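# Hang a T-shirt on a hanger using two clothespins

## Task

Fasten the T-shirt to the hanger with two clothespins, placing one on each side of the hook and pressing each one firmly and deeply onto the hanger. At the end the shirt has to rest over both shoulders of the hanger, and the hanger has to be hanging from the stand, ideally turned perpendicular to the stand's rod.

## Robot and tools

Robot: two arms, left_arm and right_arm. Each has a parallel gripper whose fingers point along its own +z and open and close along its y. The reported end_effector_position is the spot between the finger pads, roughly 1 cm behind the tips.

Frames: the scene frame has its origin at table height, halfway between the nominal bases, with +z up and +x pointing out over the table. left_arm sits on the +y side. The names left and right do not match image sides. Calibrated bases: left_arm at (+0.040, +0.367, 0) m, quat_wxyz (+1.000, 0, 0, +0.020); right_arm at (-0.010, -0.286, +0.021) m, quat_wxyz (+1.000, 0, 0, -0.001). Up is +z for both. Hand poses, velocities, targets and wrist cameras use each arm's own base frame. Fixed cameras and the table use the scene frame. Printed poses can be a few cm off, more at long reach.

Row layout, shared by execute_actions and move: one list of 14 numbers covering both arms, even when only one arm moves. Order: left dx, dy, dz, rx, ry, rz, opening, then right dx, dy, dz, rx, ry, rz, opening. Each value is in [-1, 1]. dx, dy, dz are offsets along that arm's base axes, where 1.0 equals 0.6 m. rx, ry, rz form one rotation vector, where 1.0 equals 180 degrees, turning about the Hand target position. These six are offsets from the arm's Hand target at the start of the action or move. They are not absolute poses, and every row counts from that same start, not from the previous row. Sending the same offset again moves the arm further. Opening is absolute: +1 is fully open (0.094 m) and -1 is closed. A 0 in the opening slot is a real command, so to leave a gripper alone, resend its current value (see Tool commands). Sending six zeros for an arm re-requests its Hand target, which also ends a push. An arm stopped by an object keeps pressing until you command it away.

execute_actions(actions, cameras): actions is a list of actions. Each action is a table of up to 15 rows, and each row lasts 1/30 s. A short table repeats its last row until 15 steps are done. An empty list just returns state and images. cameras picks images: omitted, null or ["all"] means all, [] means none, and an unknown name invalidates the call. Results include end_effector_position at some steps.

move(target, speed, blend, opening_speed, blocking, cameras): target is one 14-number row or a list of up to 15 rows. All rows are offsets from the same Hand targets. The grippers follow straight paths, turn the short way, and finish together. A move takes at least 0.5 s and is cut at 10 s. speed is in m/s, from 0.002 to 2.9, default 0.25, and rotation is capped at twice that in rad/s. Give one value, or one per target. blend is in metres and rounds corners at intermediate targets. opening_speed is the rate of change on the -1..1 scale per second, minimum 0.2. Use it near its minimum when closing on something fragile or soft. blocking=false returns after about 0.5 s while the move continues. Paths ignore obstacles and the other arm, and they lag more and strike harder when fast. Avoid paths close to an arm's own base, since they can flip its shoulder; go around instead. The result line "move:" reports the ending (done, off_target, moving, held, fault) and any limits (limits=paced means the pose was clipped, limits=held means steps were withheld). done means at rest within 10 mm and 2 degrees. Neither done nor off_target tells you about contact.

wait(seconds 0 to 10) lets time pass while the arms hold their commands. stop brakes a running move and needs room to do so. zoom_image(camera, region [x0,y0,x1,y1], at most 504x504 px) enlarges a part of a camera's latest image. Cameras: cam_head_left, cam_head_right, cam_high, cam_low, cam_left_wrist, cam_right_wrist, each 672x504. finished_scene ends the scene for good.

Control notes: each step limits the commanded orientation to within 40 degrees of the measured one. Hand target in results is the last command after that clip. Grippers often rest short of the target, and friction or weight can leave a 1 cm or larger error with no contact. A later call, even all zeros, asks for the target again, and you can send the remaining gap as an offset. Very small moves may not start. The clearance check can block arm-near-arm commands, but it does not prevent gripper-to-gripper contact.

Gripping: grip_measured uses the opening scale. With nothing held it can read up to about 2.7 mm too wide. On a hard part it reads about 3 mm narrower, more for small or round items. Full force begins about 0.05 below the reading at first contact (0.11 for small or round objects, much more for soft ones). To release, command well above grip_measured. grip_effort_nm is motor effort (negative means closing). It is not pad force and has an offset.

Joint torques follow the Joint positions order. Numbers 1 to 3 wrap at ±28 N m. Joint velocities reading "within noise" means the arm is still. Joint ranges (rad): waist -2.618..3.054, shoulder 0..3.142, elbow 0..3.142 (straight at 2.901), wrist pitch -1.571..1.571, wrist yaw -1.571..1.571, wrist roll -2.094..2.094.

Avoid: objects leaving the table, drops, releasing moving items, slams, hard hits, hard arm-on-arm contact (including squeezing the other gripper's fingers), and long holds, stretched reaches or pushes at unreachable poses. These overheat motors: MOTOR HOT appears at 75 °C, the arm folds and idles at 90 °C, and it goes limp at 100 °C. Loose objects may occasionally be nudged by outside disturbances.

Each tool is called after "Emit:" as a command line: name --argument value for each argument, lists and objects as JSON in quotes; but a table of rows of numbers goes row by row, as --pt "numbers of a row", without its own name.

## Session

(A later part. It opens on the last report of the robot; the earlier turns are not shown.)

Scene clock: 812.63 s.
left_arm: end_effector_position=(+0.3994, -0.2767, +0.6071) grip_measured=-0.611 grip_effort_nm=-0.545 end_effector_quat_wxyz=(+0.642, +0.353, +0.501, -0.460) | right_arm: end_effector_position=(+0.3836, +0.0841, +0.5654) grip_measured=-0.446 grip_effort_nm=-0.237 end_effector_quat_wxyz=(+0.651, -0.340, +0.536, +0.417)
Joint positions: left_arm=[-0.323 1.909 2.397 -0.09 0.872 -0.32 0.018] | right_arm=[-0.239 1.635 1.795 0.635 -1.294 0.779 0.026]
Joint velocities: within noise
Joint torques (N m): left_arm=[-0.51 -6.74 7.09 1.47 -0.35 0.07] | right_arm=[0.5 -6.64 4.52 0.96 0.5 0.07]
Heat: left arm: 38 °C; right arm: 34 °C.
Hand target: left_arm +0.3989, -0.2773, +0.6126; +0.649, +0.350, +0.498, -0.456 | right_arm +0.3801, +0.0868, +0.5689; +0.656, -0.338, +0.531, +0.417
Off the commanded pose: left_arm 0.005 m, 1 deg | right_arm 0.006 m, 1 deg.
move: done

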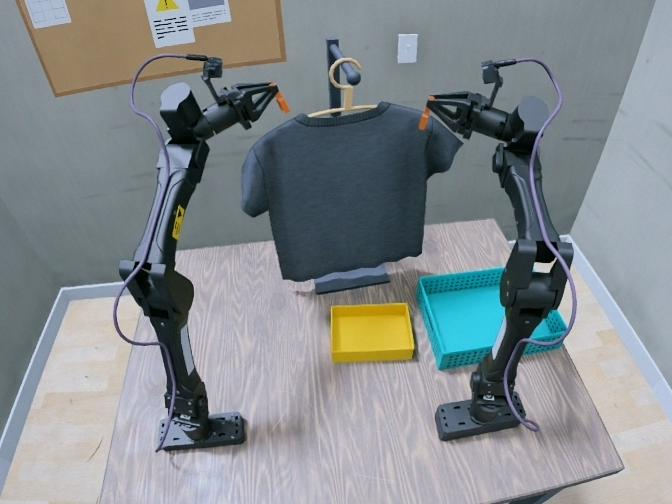

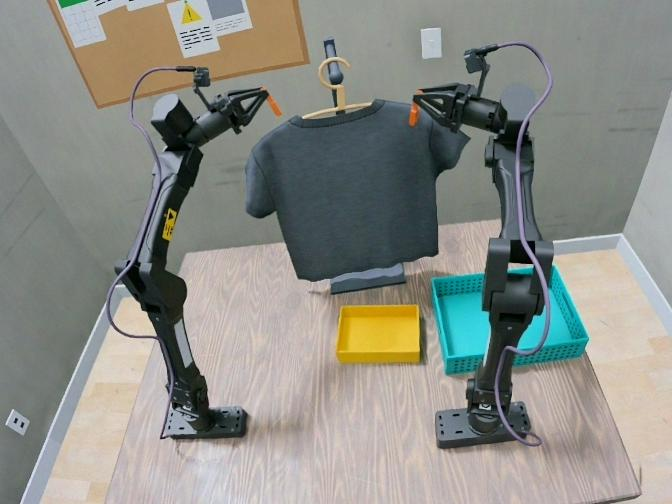

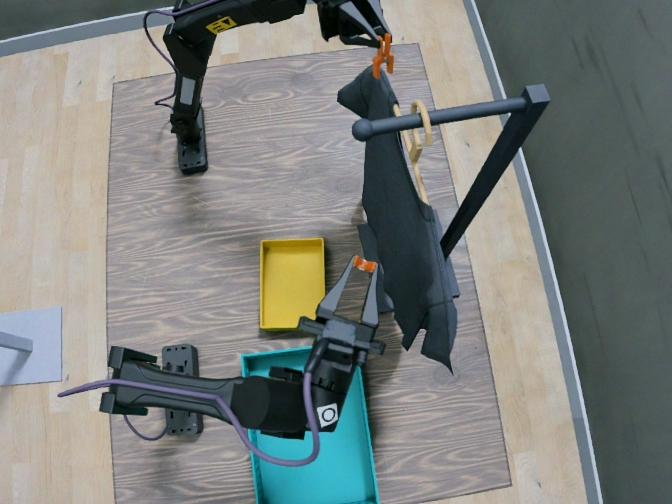

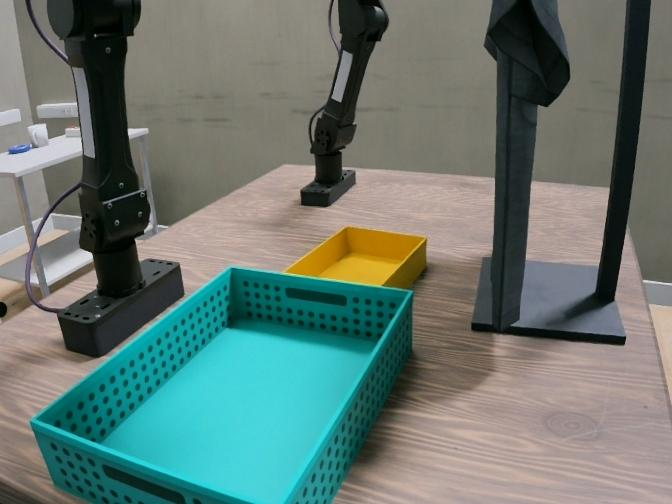

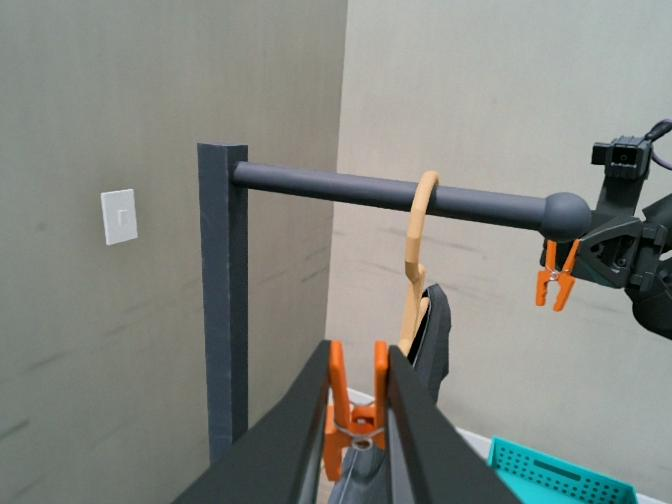

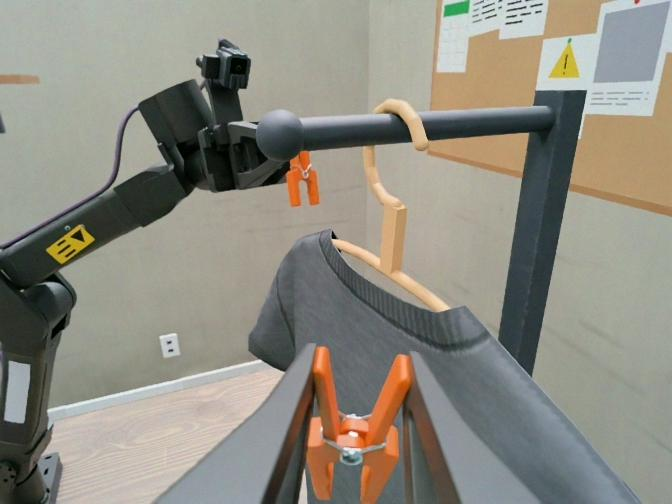

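Emit:
zoom_image --camera "cam_left_wrist" --region '[300, 380, 420, 504]'

Emit:
zoom_image --camera "cam_high" --region '[355, 25, 425, 95]'

Emit:
zoom_image --camera "cam_head_left" --region '[230, 60, 330, 160]'

Emit:
zoom_image --camera "cam_head_right" --region '[230, 60, 330, 160]'

Scaled by 4.065 from the camera's 672x504 image, which has a finer 960x720 frame.

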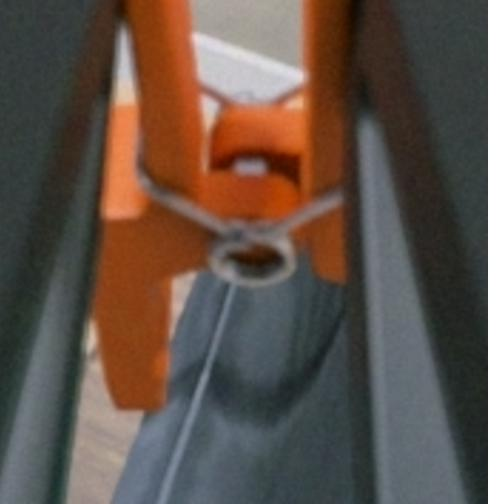

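Scaled by 7.200 from the camera's 672x504 image, which has a finer 960x720 frame.

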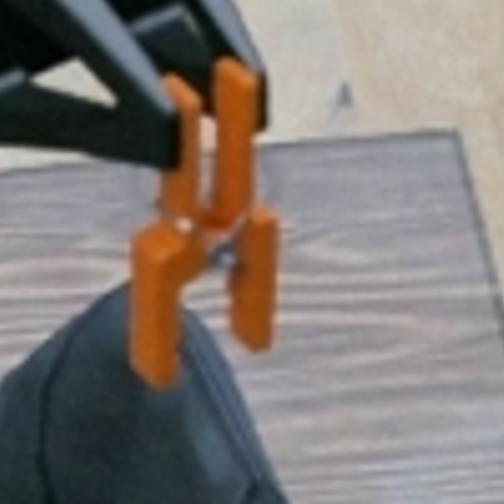

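Scaled by 5.040 from the camera's 672x504 image, which has a finer 960x720 frame.

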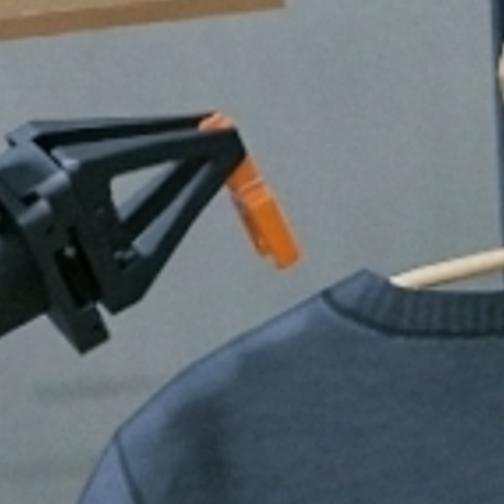

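Scaled by 5.040 from the camera's 672x504 image, which has a finer 960x720 frame.

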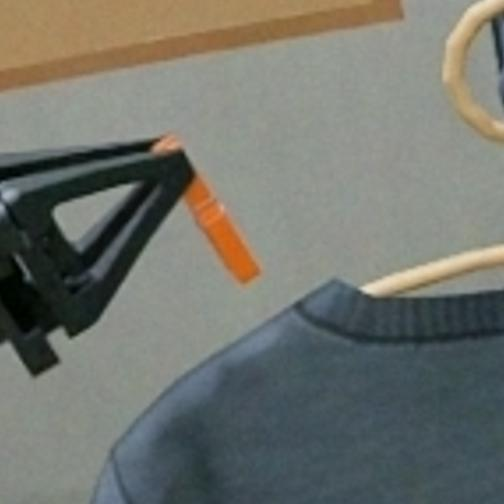

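Emit:
move --target '[0.0165, 0.0057, -0.0133, 0, 0, 0, -0.62, 0, 0, 0, 0, 0, 0, -0.45]' --speed 0.08

Emit:
zoom_image --camera "cam_left_wrist" --region '[270, 300, 470, 504]'

Emit:
zoom_image --camera "cam_high" --region '[355, 25, 425, 95]'

Emit:
zoom_image --camera "cam_right_wrist" --region '[240, 130, 380, 270]'

Scene clock: 922.77 s.
left_arm: end_effector_position=(+0.4032, -0.2759, +0.6053) grip_measured=-0.611 grip_effort_nm=-0.535 end_effector_quat_wxyz=(+0.643, +0.351, +0.502, -0.459) | right_arm: end_effector_position=(+0.3835, +0.0841, +0.5655) grip_measured=-0.446 grip_effort_nm=-0.232 end_effector_quat_wxyz=(+0.651, -0.340, +0.535, +0.417)
Joint positions: left_arm=[-0.319 1.916 2.397 -0.084 0.872 -0.32 0.018] | right_arm=[-0.239 1.635 1.795 0.635 -1.294 0.779 0.026]
Joint velocities: within noise
Joint torques (N m): left_arm=[0.46 -6.45 4.88 1.83 -0.18 0] | right_arm=[0.55 -6.75 4.46 0.95 0.52 0.08]
Heat: left arm: 35 °C; right arm: 34 °C.
Hand target: left_arm +0.4088, -0.2739, +0.6046; +0.649, +0.350, +0.498, -0.456 | right_arm +0.3801, +0.0868, +0.5689; +0.656, -0.338, +0.531, +0.417
Off the commanded pose: left_arm 0.006 m, 1 deg | right_arm 0.006 m, 1 deg.
move: done

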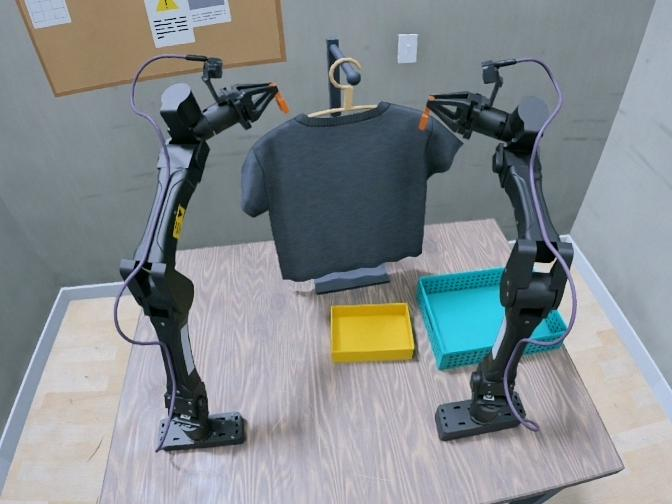

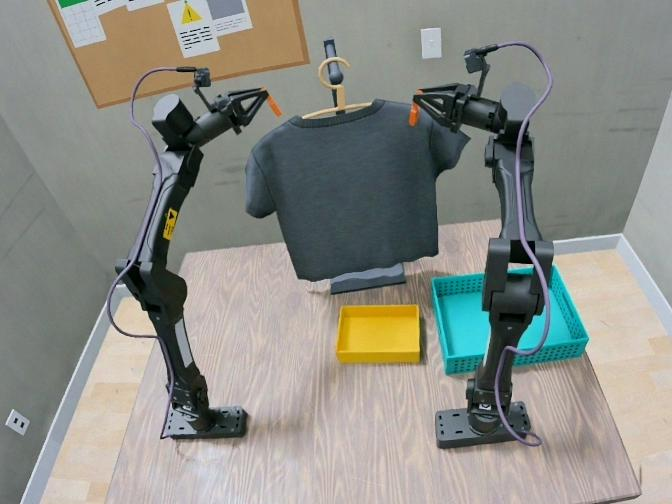

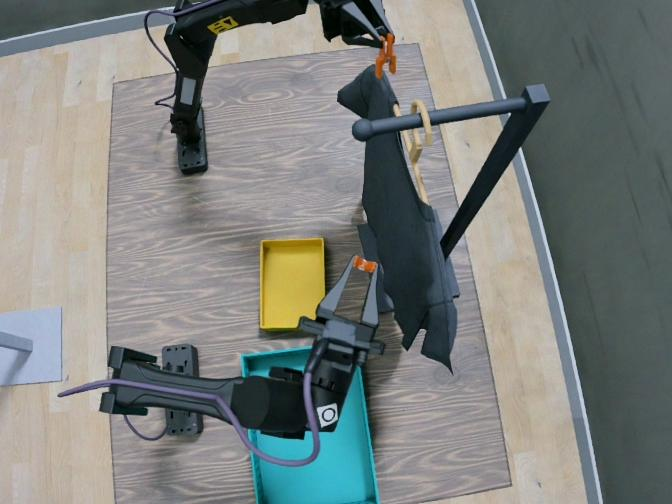

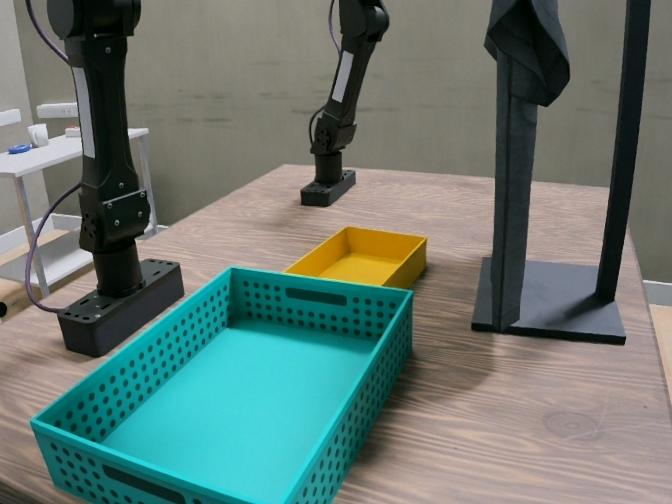

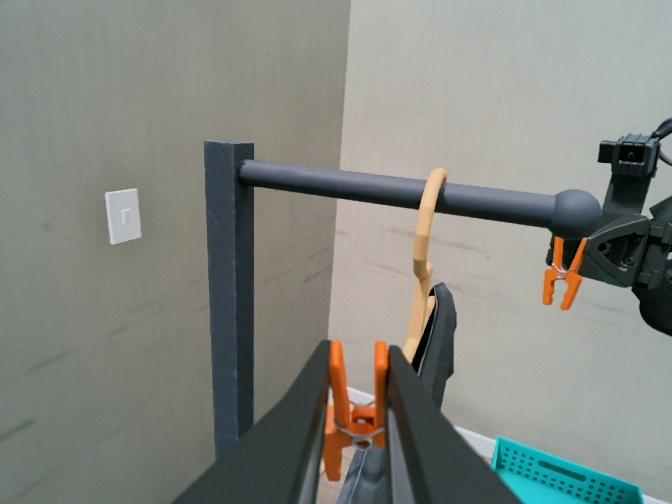

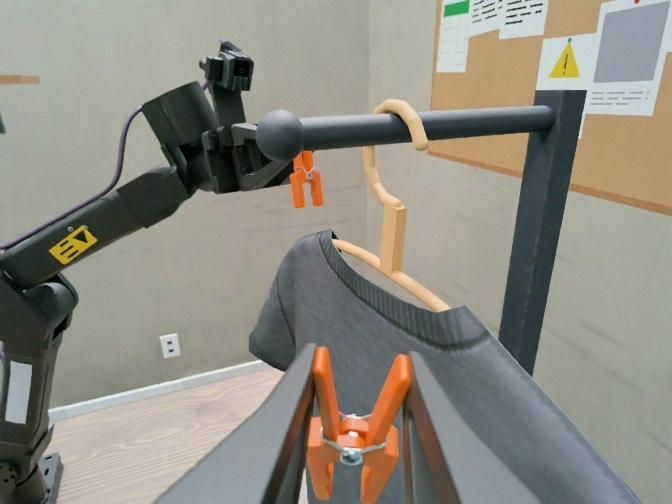

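Scaled by 2.471 from the camera's 672x504 image, which has a finer 960x720 frame.

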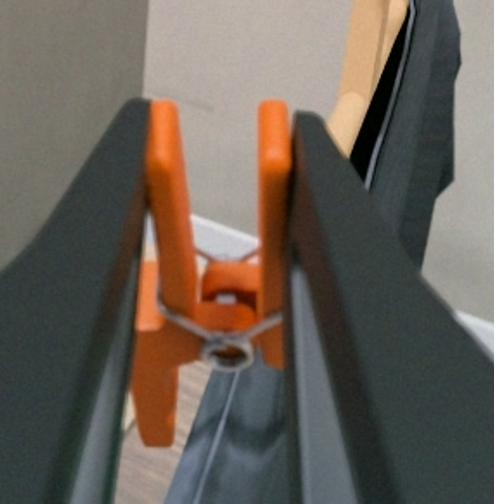

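Scaled by 7.200 from the camera's 672x504 image, which has a finer 960x720 frame.

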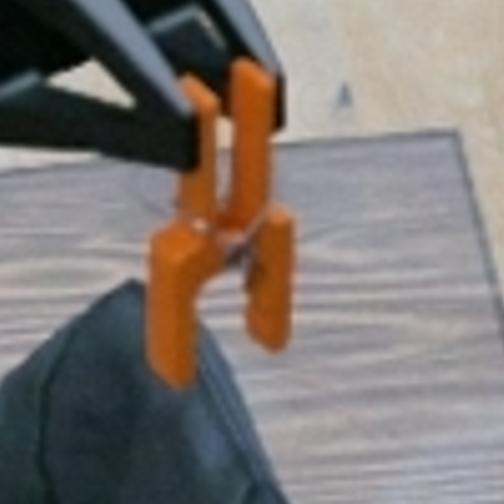

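Scaled by 3.600 from the camera's 672x504 image, which has a finer 960x720 frame.

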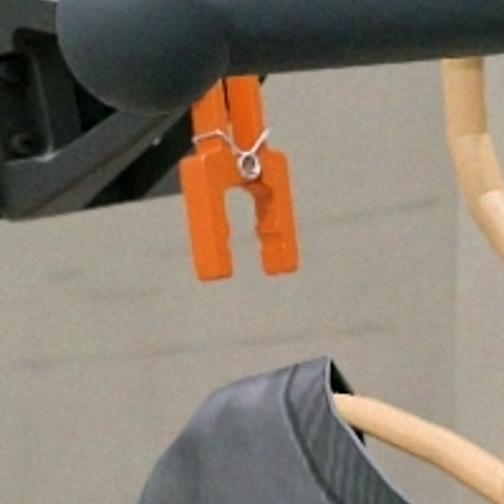

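Emit:
move --pt "0.005 0.0017 0.0333 0 0 0 -0.62 0 0 0 0 0 0 -0.45" --pt "0.005 0.0017 -0.0177 0 0 0 -0.62 0 0 0 0 0 0 -0.45" --speed 0.08 --cameras '["cam_left_wrist", "cam_right_wrist", "cam_high"]'

Emit:
zoom_image --camera "cam_left_wrist" --region '[270, 300, 470, 504]'

Emit:
zoom_image --camera "cam_right_wrist" --region '[240, 130, 380, 270]'

Emit:
zoom_image --camera "cam_high" --region '[355, 25, 425, 95]'

Scene clock: 952.83 s.
left_arm: end_effector_position=(+0.4268, -0.2813, +0.5713) grip_measured=-0.611 grip_effort_nm=-0.535 end_effector_quat_wxyz=(+0.629, +0.346, +0.520, -0.463) | right_arm: end_effector_position=(+0.3836, +0.0841, +0.5655) grip_measured=-0.446 grip_effort_nm=-0.232 end_effector_quat_wxyz=(+0.651, -0.340, +0.535, +0.417)
Joint positions: left_arm=[-0.313 1.921 2.276 -0.005 0.877 -0.321 0.018] | right_arm=[-0.239 1.635 1.795 0.635 -1.293 0.78 0.026]
Joint velocities: within noise
Joint torques (N m): left_arm=[0.43 -10.07 5.87 1.86 -0.14 -0.06] | right_arm=[0.53 -6.65 4.46 0.96 0.49 0.08]
Heat: left arm: 36 °C; right arm: 34 °C.
Hand target: left_arm +0.4117, -0.2730, +0.5940; +0.649, +0.350, +0.498, -0.457 | right_arm +0.3801, +0.0868, +0.5690; +0.656, -0.338, +0.531, +0.417
Off the commanded pose: left_arm 0.028 m, 4 deg | right_arm 0.006 m, 1 deg.
move: off_target (left_arm)
Images, in order (width x height): cam_high 672x504, cam_left_wrist 672x504, cam_right_wrist 672x504.

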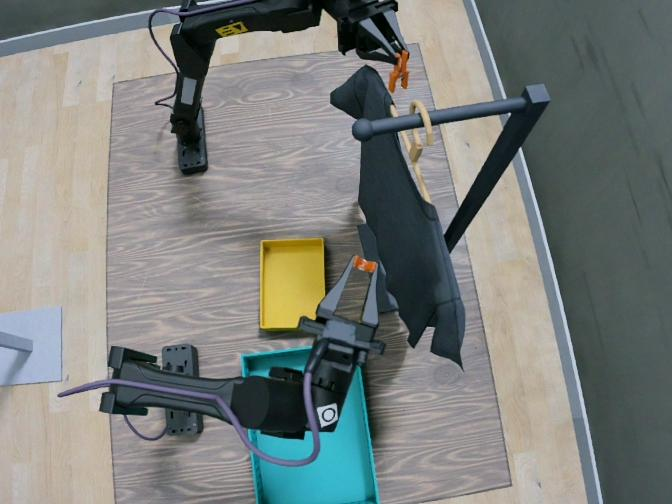

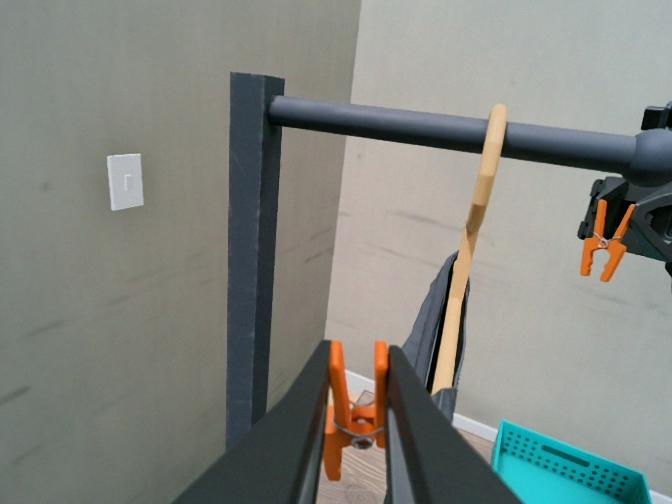

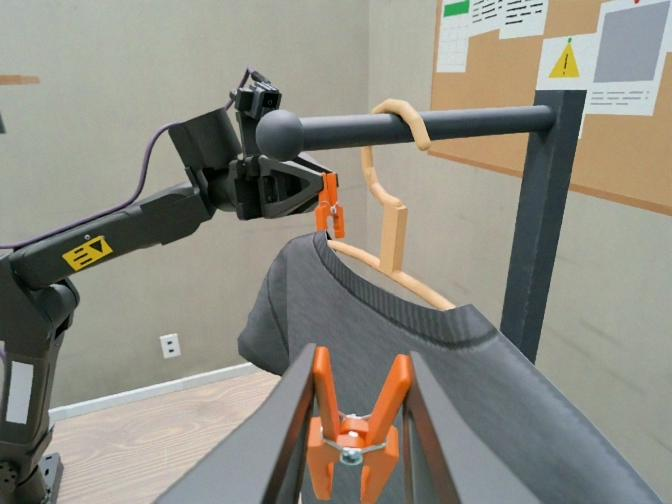

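Scaled by 2.471 from the camera's 672x504 image, which has a finer 960x720 frame.

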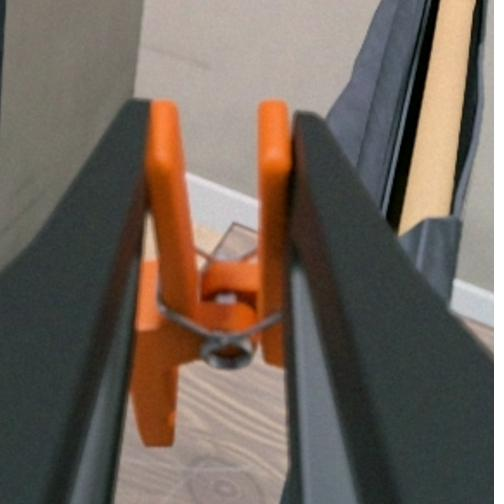

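Scaled by 3.600 from the camera's 672x504 image, which has a finer 960x720 frame.

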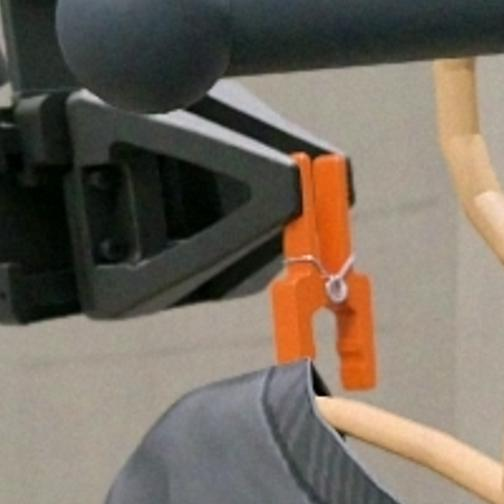

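Scaled by 7.200 from the camera's 672x504 image, which has a finer 960x720 frame.

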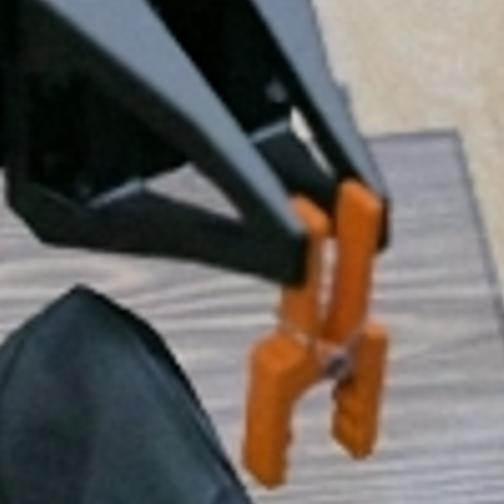

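Emit:
move --target '[0.0138, -0.01, 0.0217, 0, 0, 0, -0.62, 0, 0, 0, 0, 0, 0, -0.45]' --speed 0.06 --cameras '["cam_left_wrist", "cam_right_wrist", "cam_high"]'

Scene clock: 990.50 s.
left_arm: end_effector_position=(+0.4202, -0.2792, +0.6030) grip_measured=-0.611 grip_effort_nm=-0.530 end_effector_quat_wxyz=(+0.645, +0.352, +0.500, -0.459) | right_arm: end_effector_position=(+0.3836, +0.0841, +0.5655) grip_measured=-0.446 grip_effort_nm=-0.232 end_effector_quat_wxyz=(+0.651, -0.340, +0.535, +0.417)
Joint positions: left_arm=[-0.313 2.011 2.526 -0.109 0.877 -0.324 0.018] | right_arm=[-0.239 1.635 1.795 0.635 -1.293 0.78 0.026]
Joint velocities: within noise
Joint torques (N m): left_arm=[-0.28 -7.12 7.1 1.44 -0.27 -0.01] | right_arm=[0.43 -6.63 4.55 0.97 0.53 0.03]
Heat: left arm: 37 °C; right arm: 34 °C.
Hand target: left_arm +0.4200, -0.2790, +0.6070; +0.649, +0.350, +0.498, -0.457 | right_arm +0.3801, +0.0868, +0.5690; +0.656, -0.338, +0.531, +0.417
Off the commanded pose: left_arm 0.004 m, 1 deg | right_arm 0.006 m, 1 deg.
move: done
Images, in order (width x height): cam_high 672x504, cam_left_wrist 672x504, cam_right_wrist 672x504.

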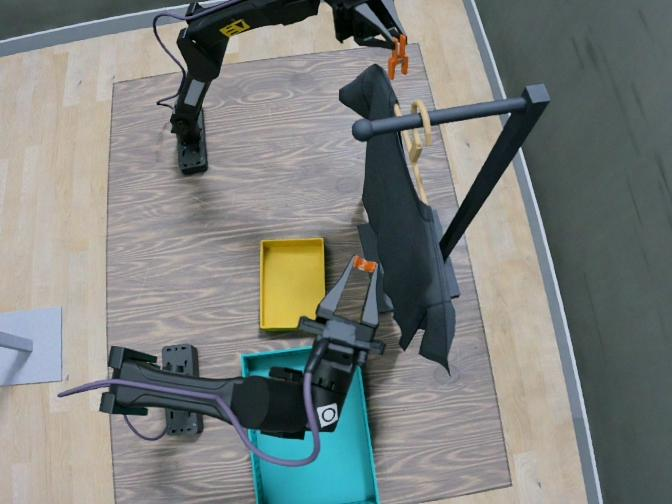

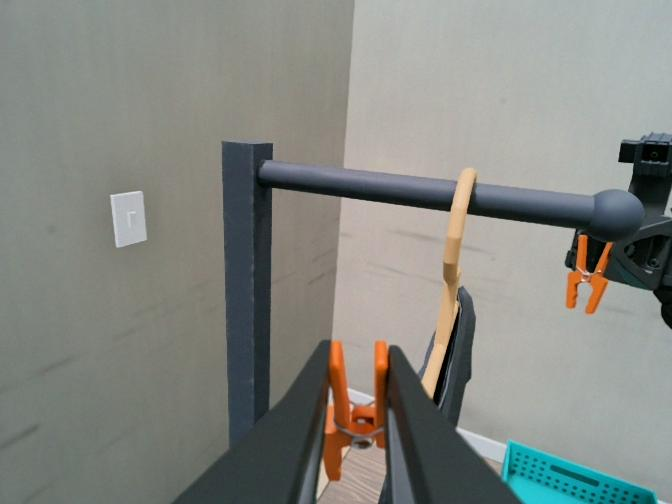

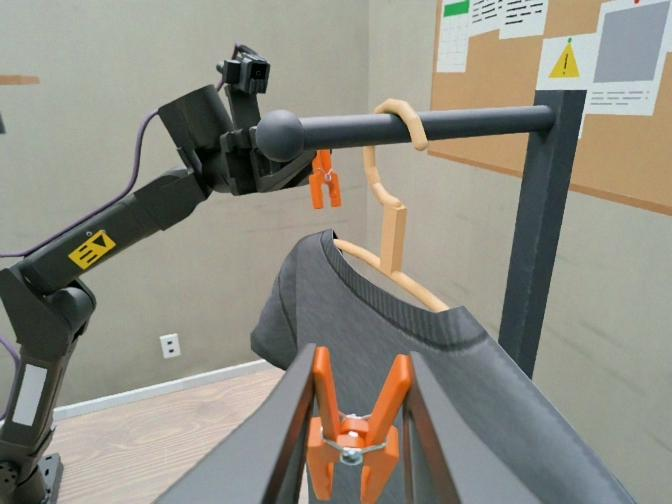

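Emit:
move --target '[-0.0225, 0.0150, -0.0117, 0, 0, 0, -0.62, 0, 0, 0, 0, 0, 0, -0.45]' --speed 0.06 --cameras '["cam_left_wrist", "cam_right_wrist", "cam_high"]'

Emit:
zoom_image --camera "cam_left_wrist" --region '[270, 300, 470, 504]'

Emit:
zoom_image --camera "cam_right_wrist" --region '[240, 130, 380, 270]'

Emit:
zoom_image --camera "cam_high" --region '[355, 25, 425, 95]'

Scene clock: 997.37 s.
left_arm: end_effector_position=(+0.4206, -0.2793, +0.5805) grip_measured=-0.611 grip_effort_nm=-0.530 end_effector_quat_wxyz=(+0.631, +0.346, +0.518, -0.463) | right_arm: end_effector_position=(+0.3836, +0.0841, +0.5655) grip_measured=-0.446 grip_effort_nm=-0.232 end_effector_quat_wxyz=(+0.651, -0.340, +0.535, +0.417)
Joint positions: left_arm=[-0.313 1.918 2.31 -0.034 0.877 -0.324 0.018] | right_arm=[-0.239 1.635 1.795 0.635 -1.293 0.78 0.026]
Joint velocities: within noise
Joint torques (N m): left_arm=[0.88 -10.25 5.15 1.79 -0.17 -0.05] | right_arm=[0.53 -6.69 4.46 0.95 0.52 0.07]
Heat: left arm: 37 °C; right arm: 34 °C.
Hand target: left_arm +0.4066, -0.2700, +0.5999; +0.649, +0.350, +0.498, -0.457 | right_arm +0.3801, +0.0868, +0.5690; +0.656, -0.338, +0.531, +0.417
Off the commanded pose: left_arm 0.026 m, 3 deg | right_arm 0.006 m, 1 deg.
move: off_target (left_arm)
Images, in order (width x height): cam_high 672x504, cam_left_wrist 672x504, cam_right_wrist 672x504.

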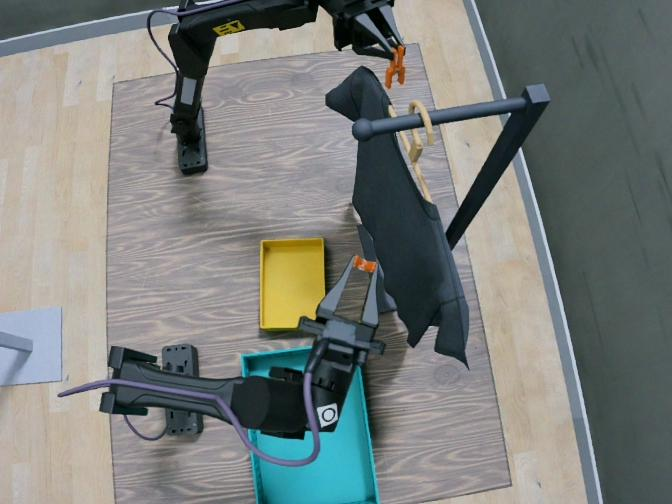

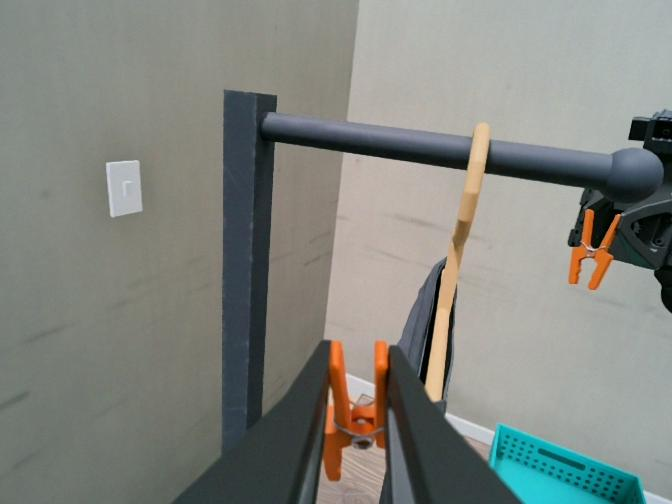

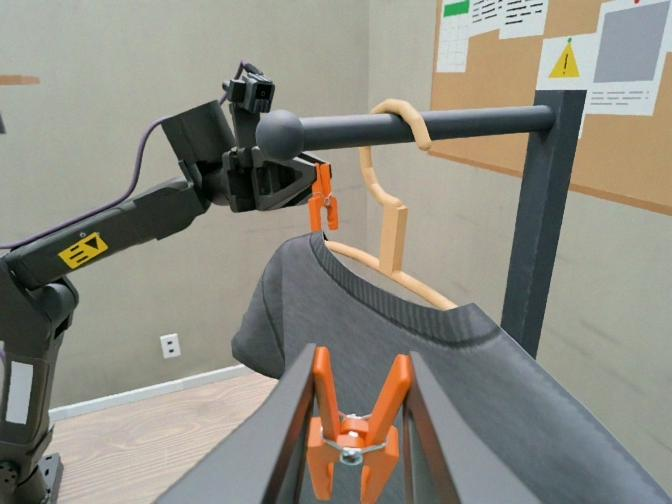

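Scaled by 2.471 from the camera's 672x504 image, which has a finer 960x720 frame.

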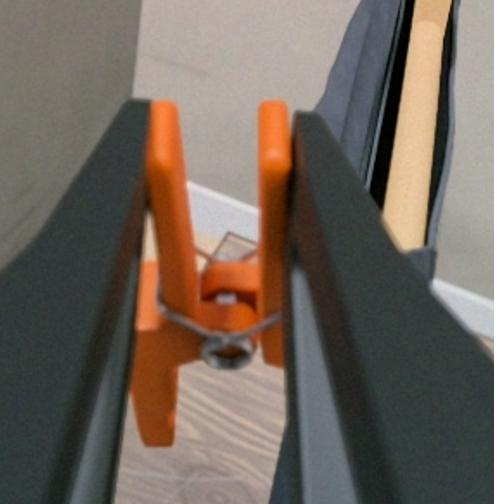

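Scaled by 3.600 from the camera's 672x504 image, which has a finer 960x720 frame.

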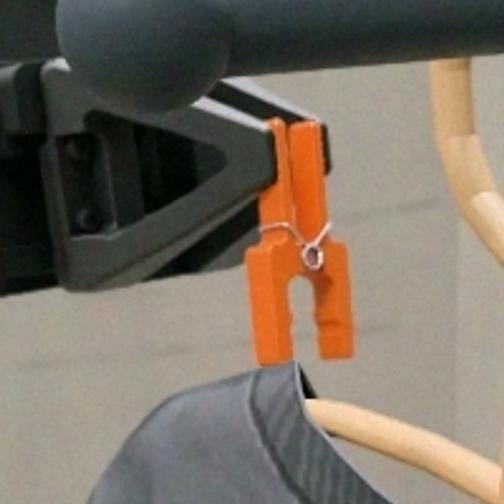

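Scaled by 7.200 from the camera's 672x504 image, which has a finer 960x720 frame.

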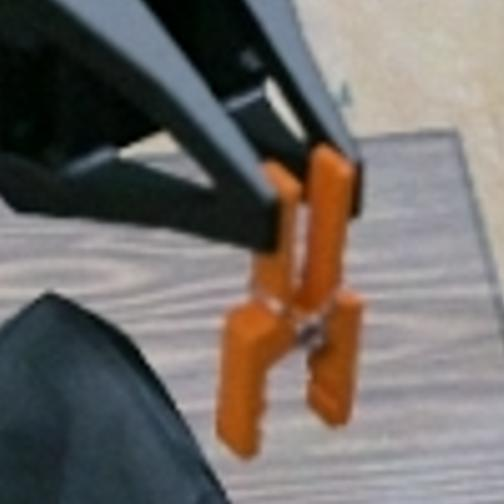

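Emit:
move --target '[0.0223, -0.015, 0.0118, 0, 0, 0, -0.62, 0, 0, 0, 0, 0, 0, -0.45]' --speed 0.06 --cameras '["cam_right_wrist"]'

Emit:
move --target '[-0.038, 0.0253, 0.0157, 0, 0, 0, -0.62, 0, 0, 0, 0, 0, 0, -0.45]' --speed 0.06 --cameras '["cam_left_wrist", "cam_right_wrist", "cam_high"]'

Emit:
zoom_image --camera "cam_left_wrist" --region '[270, 300, 470, 504]'

Emit:
zoom_image --camera "cam_right_wrist" --region '[240, 130, 380, 270]'

Emit:
zoom_image --camera "cam_high" --region '[355, 25, 425, 95]'

Scene clock: 1020.67 s.
left_arm: end_effector_position=(+0.4202, -0.2792, +0.6031) grip_measured=-0.611 grip_effort_nm=-0.535 end_effector_quat_wxyz=(+0.645, +0.352, +0.500, -0.459) | right_arm: end_effector_position=(+0.3836, +0.0841, +0.5655) grip_measured=-0.446 grip_effort_nm=-0.232 end_effector_quat_wxyz=(+0.651, -0.340, +0.535, +0.417)
Joint positions: left_arm=[-0.313 2.011 2.526 -0.109 0.877 -0.324 0.018] | right_arm=[-0.239 1.635 1.795 0.635 -1.293 0.78 0.026]
Joint velocities: within noise
Joint torques (N m): left_arm=[0.03 -7.05 6.91 1.41 -0.29 0.01] | right_arm=[0.47 -6.67 4.31 0.97 0.53 0.08]
Heat: left arm: 38 °C; right arm: 34 °C.
Hand target: left_arm +0.4200, -0.2790, +0.6069; +0.649, +0.350, +0.498, -0.457 | right_arm +0.3801, +0.0868, +0.5690; +0.656, -0.338, +0.531, +0.417
Off the commanded pose: left_arm 0.004 m, 1 deg | right_arm 0.006 m, 1 deg.
move: done
Images, in order (width x height): cam_right_wrist 672x504.

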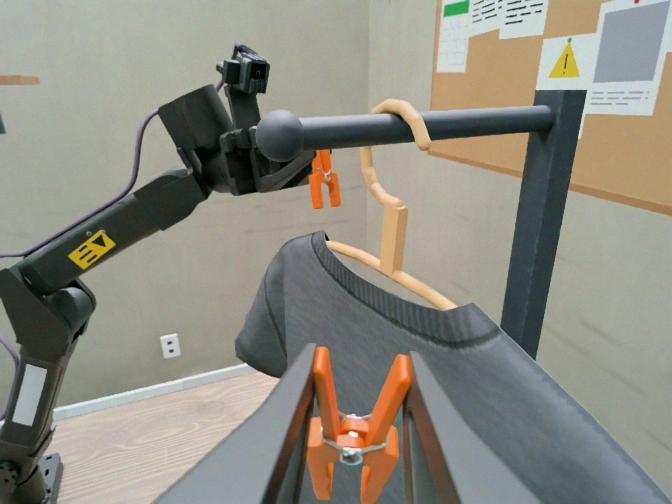

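Scene clock: 1021.90 s.
left_arm: end_effector_position=(+0.4120, -0.2719, +0.6006) grip_measured=-0.611 grip_effort_nm=-0.535 end_effector_quat_wxyz=(+0.637, +0.346, +0.513, -0.460) | right_arm: end_effector_position=(+0.3836, +0.0841, +0.5655) grip_measured=-0.446 grip_effort_nm=-0.237 end_effector_quat_wxyz=(+0.651, -0.340, +0.535, +0.417)
Joint positions: left_arm=[-0.303 1.94 2.43 -0.113 0.881 -0.328 0.018] | right_arm=[-0.239 1.635 1.795 0.635 -1.293 0.78 0.026]
Joint velocities: within noise
Joint torques (N m): left_arm=[0.62 -10.18 4.49 1.65 -0.12 -0.09] | right_arm=[0.55 -6.57 4.55 0.98 0.49 0.08]
Heat: left arm: 38 °C; right arm: 34 °C.
Hand target: left_arm +0.3971, -0.2638, +0.6164; +0.649, +0.350, +0.498, -0.457 | right_arm +0.3801, +0.0868, +0.5690; +0.656, -0.338, +0.531, +0.417
Off the commanded pose: left_arm 0.023 m, 2 deg | right_arm 0.006 m, 1 deg.
move: off_target (left_arm)
Images, in order (width x height): cam_high 672x504, cam_left_wrist 672x504, cam_right_wrist 672x504.

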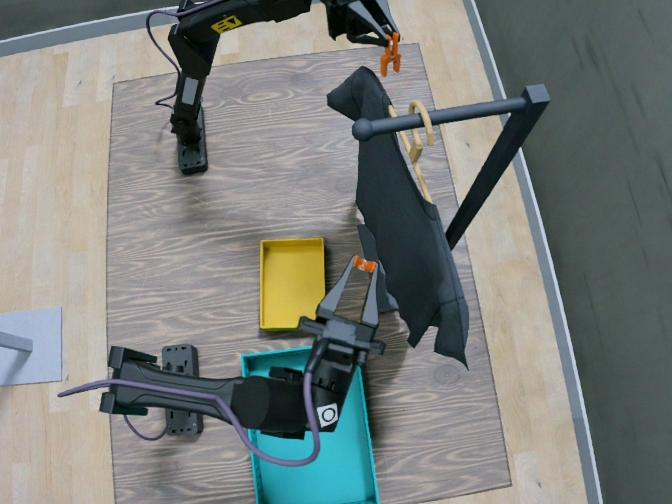

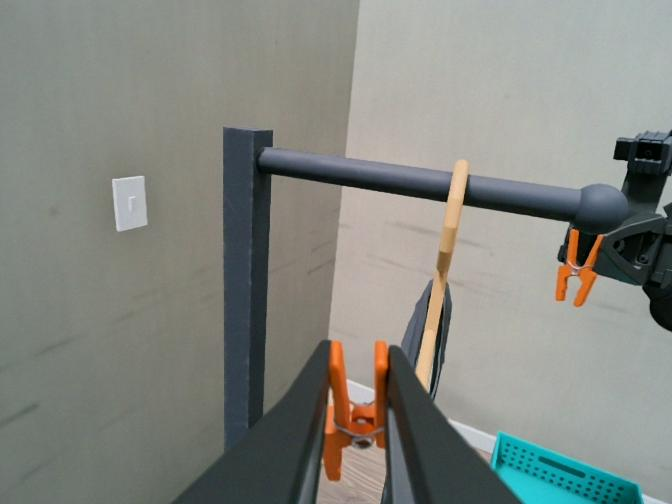

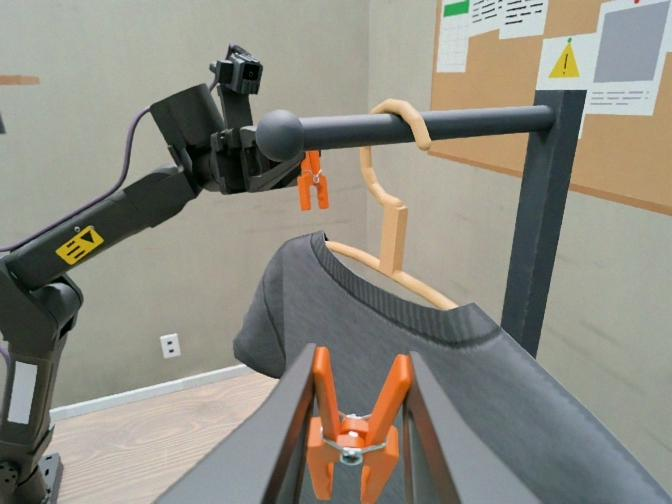

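Scaled by 2.471 from the camera's 672x504 image, which has a finer 960x720 frame.

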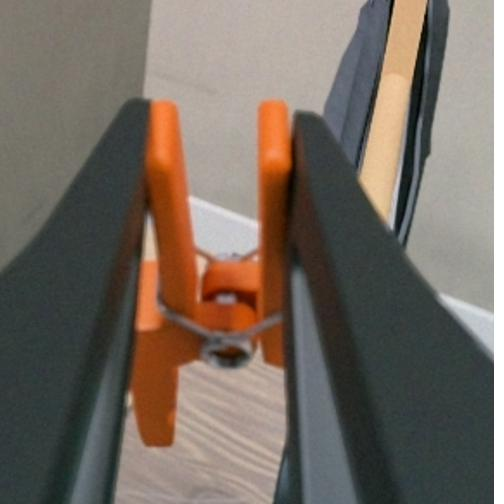

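Scaled by 3.600 from the camera's 672x504 image, which has a finer 960x720 frame.

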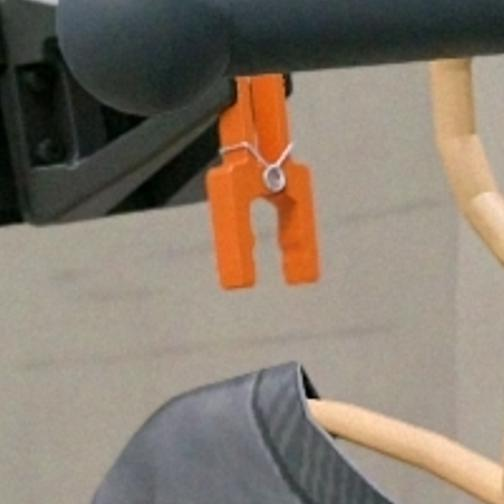

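Scaled by 7.200 from the camera's 672x504 image, which has a finer 960x720 frame.

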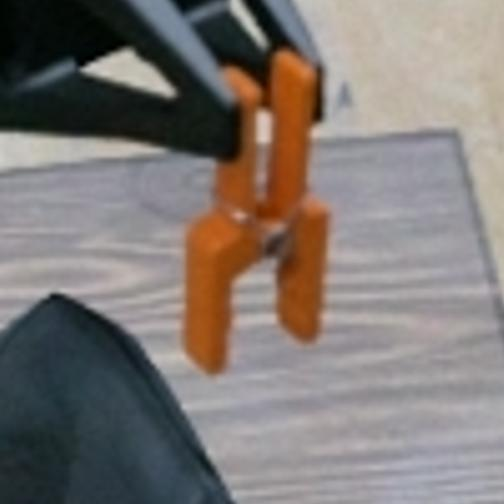

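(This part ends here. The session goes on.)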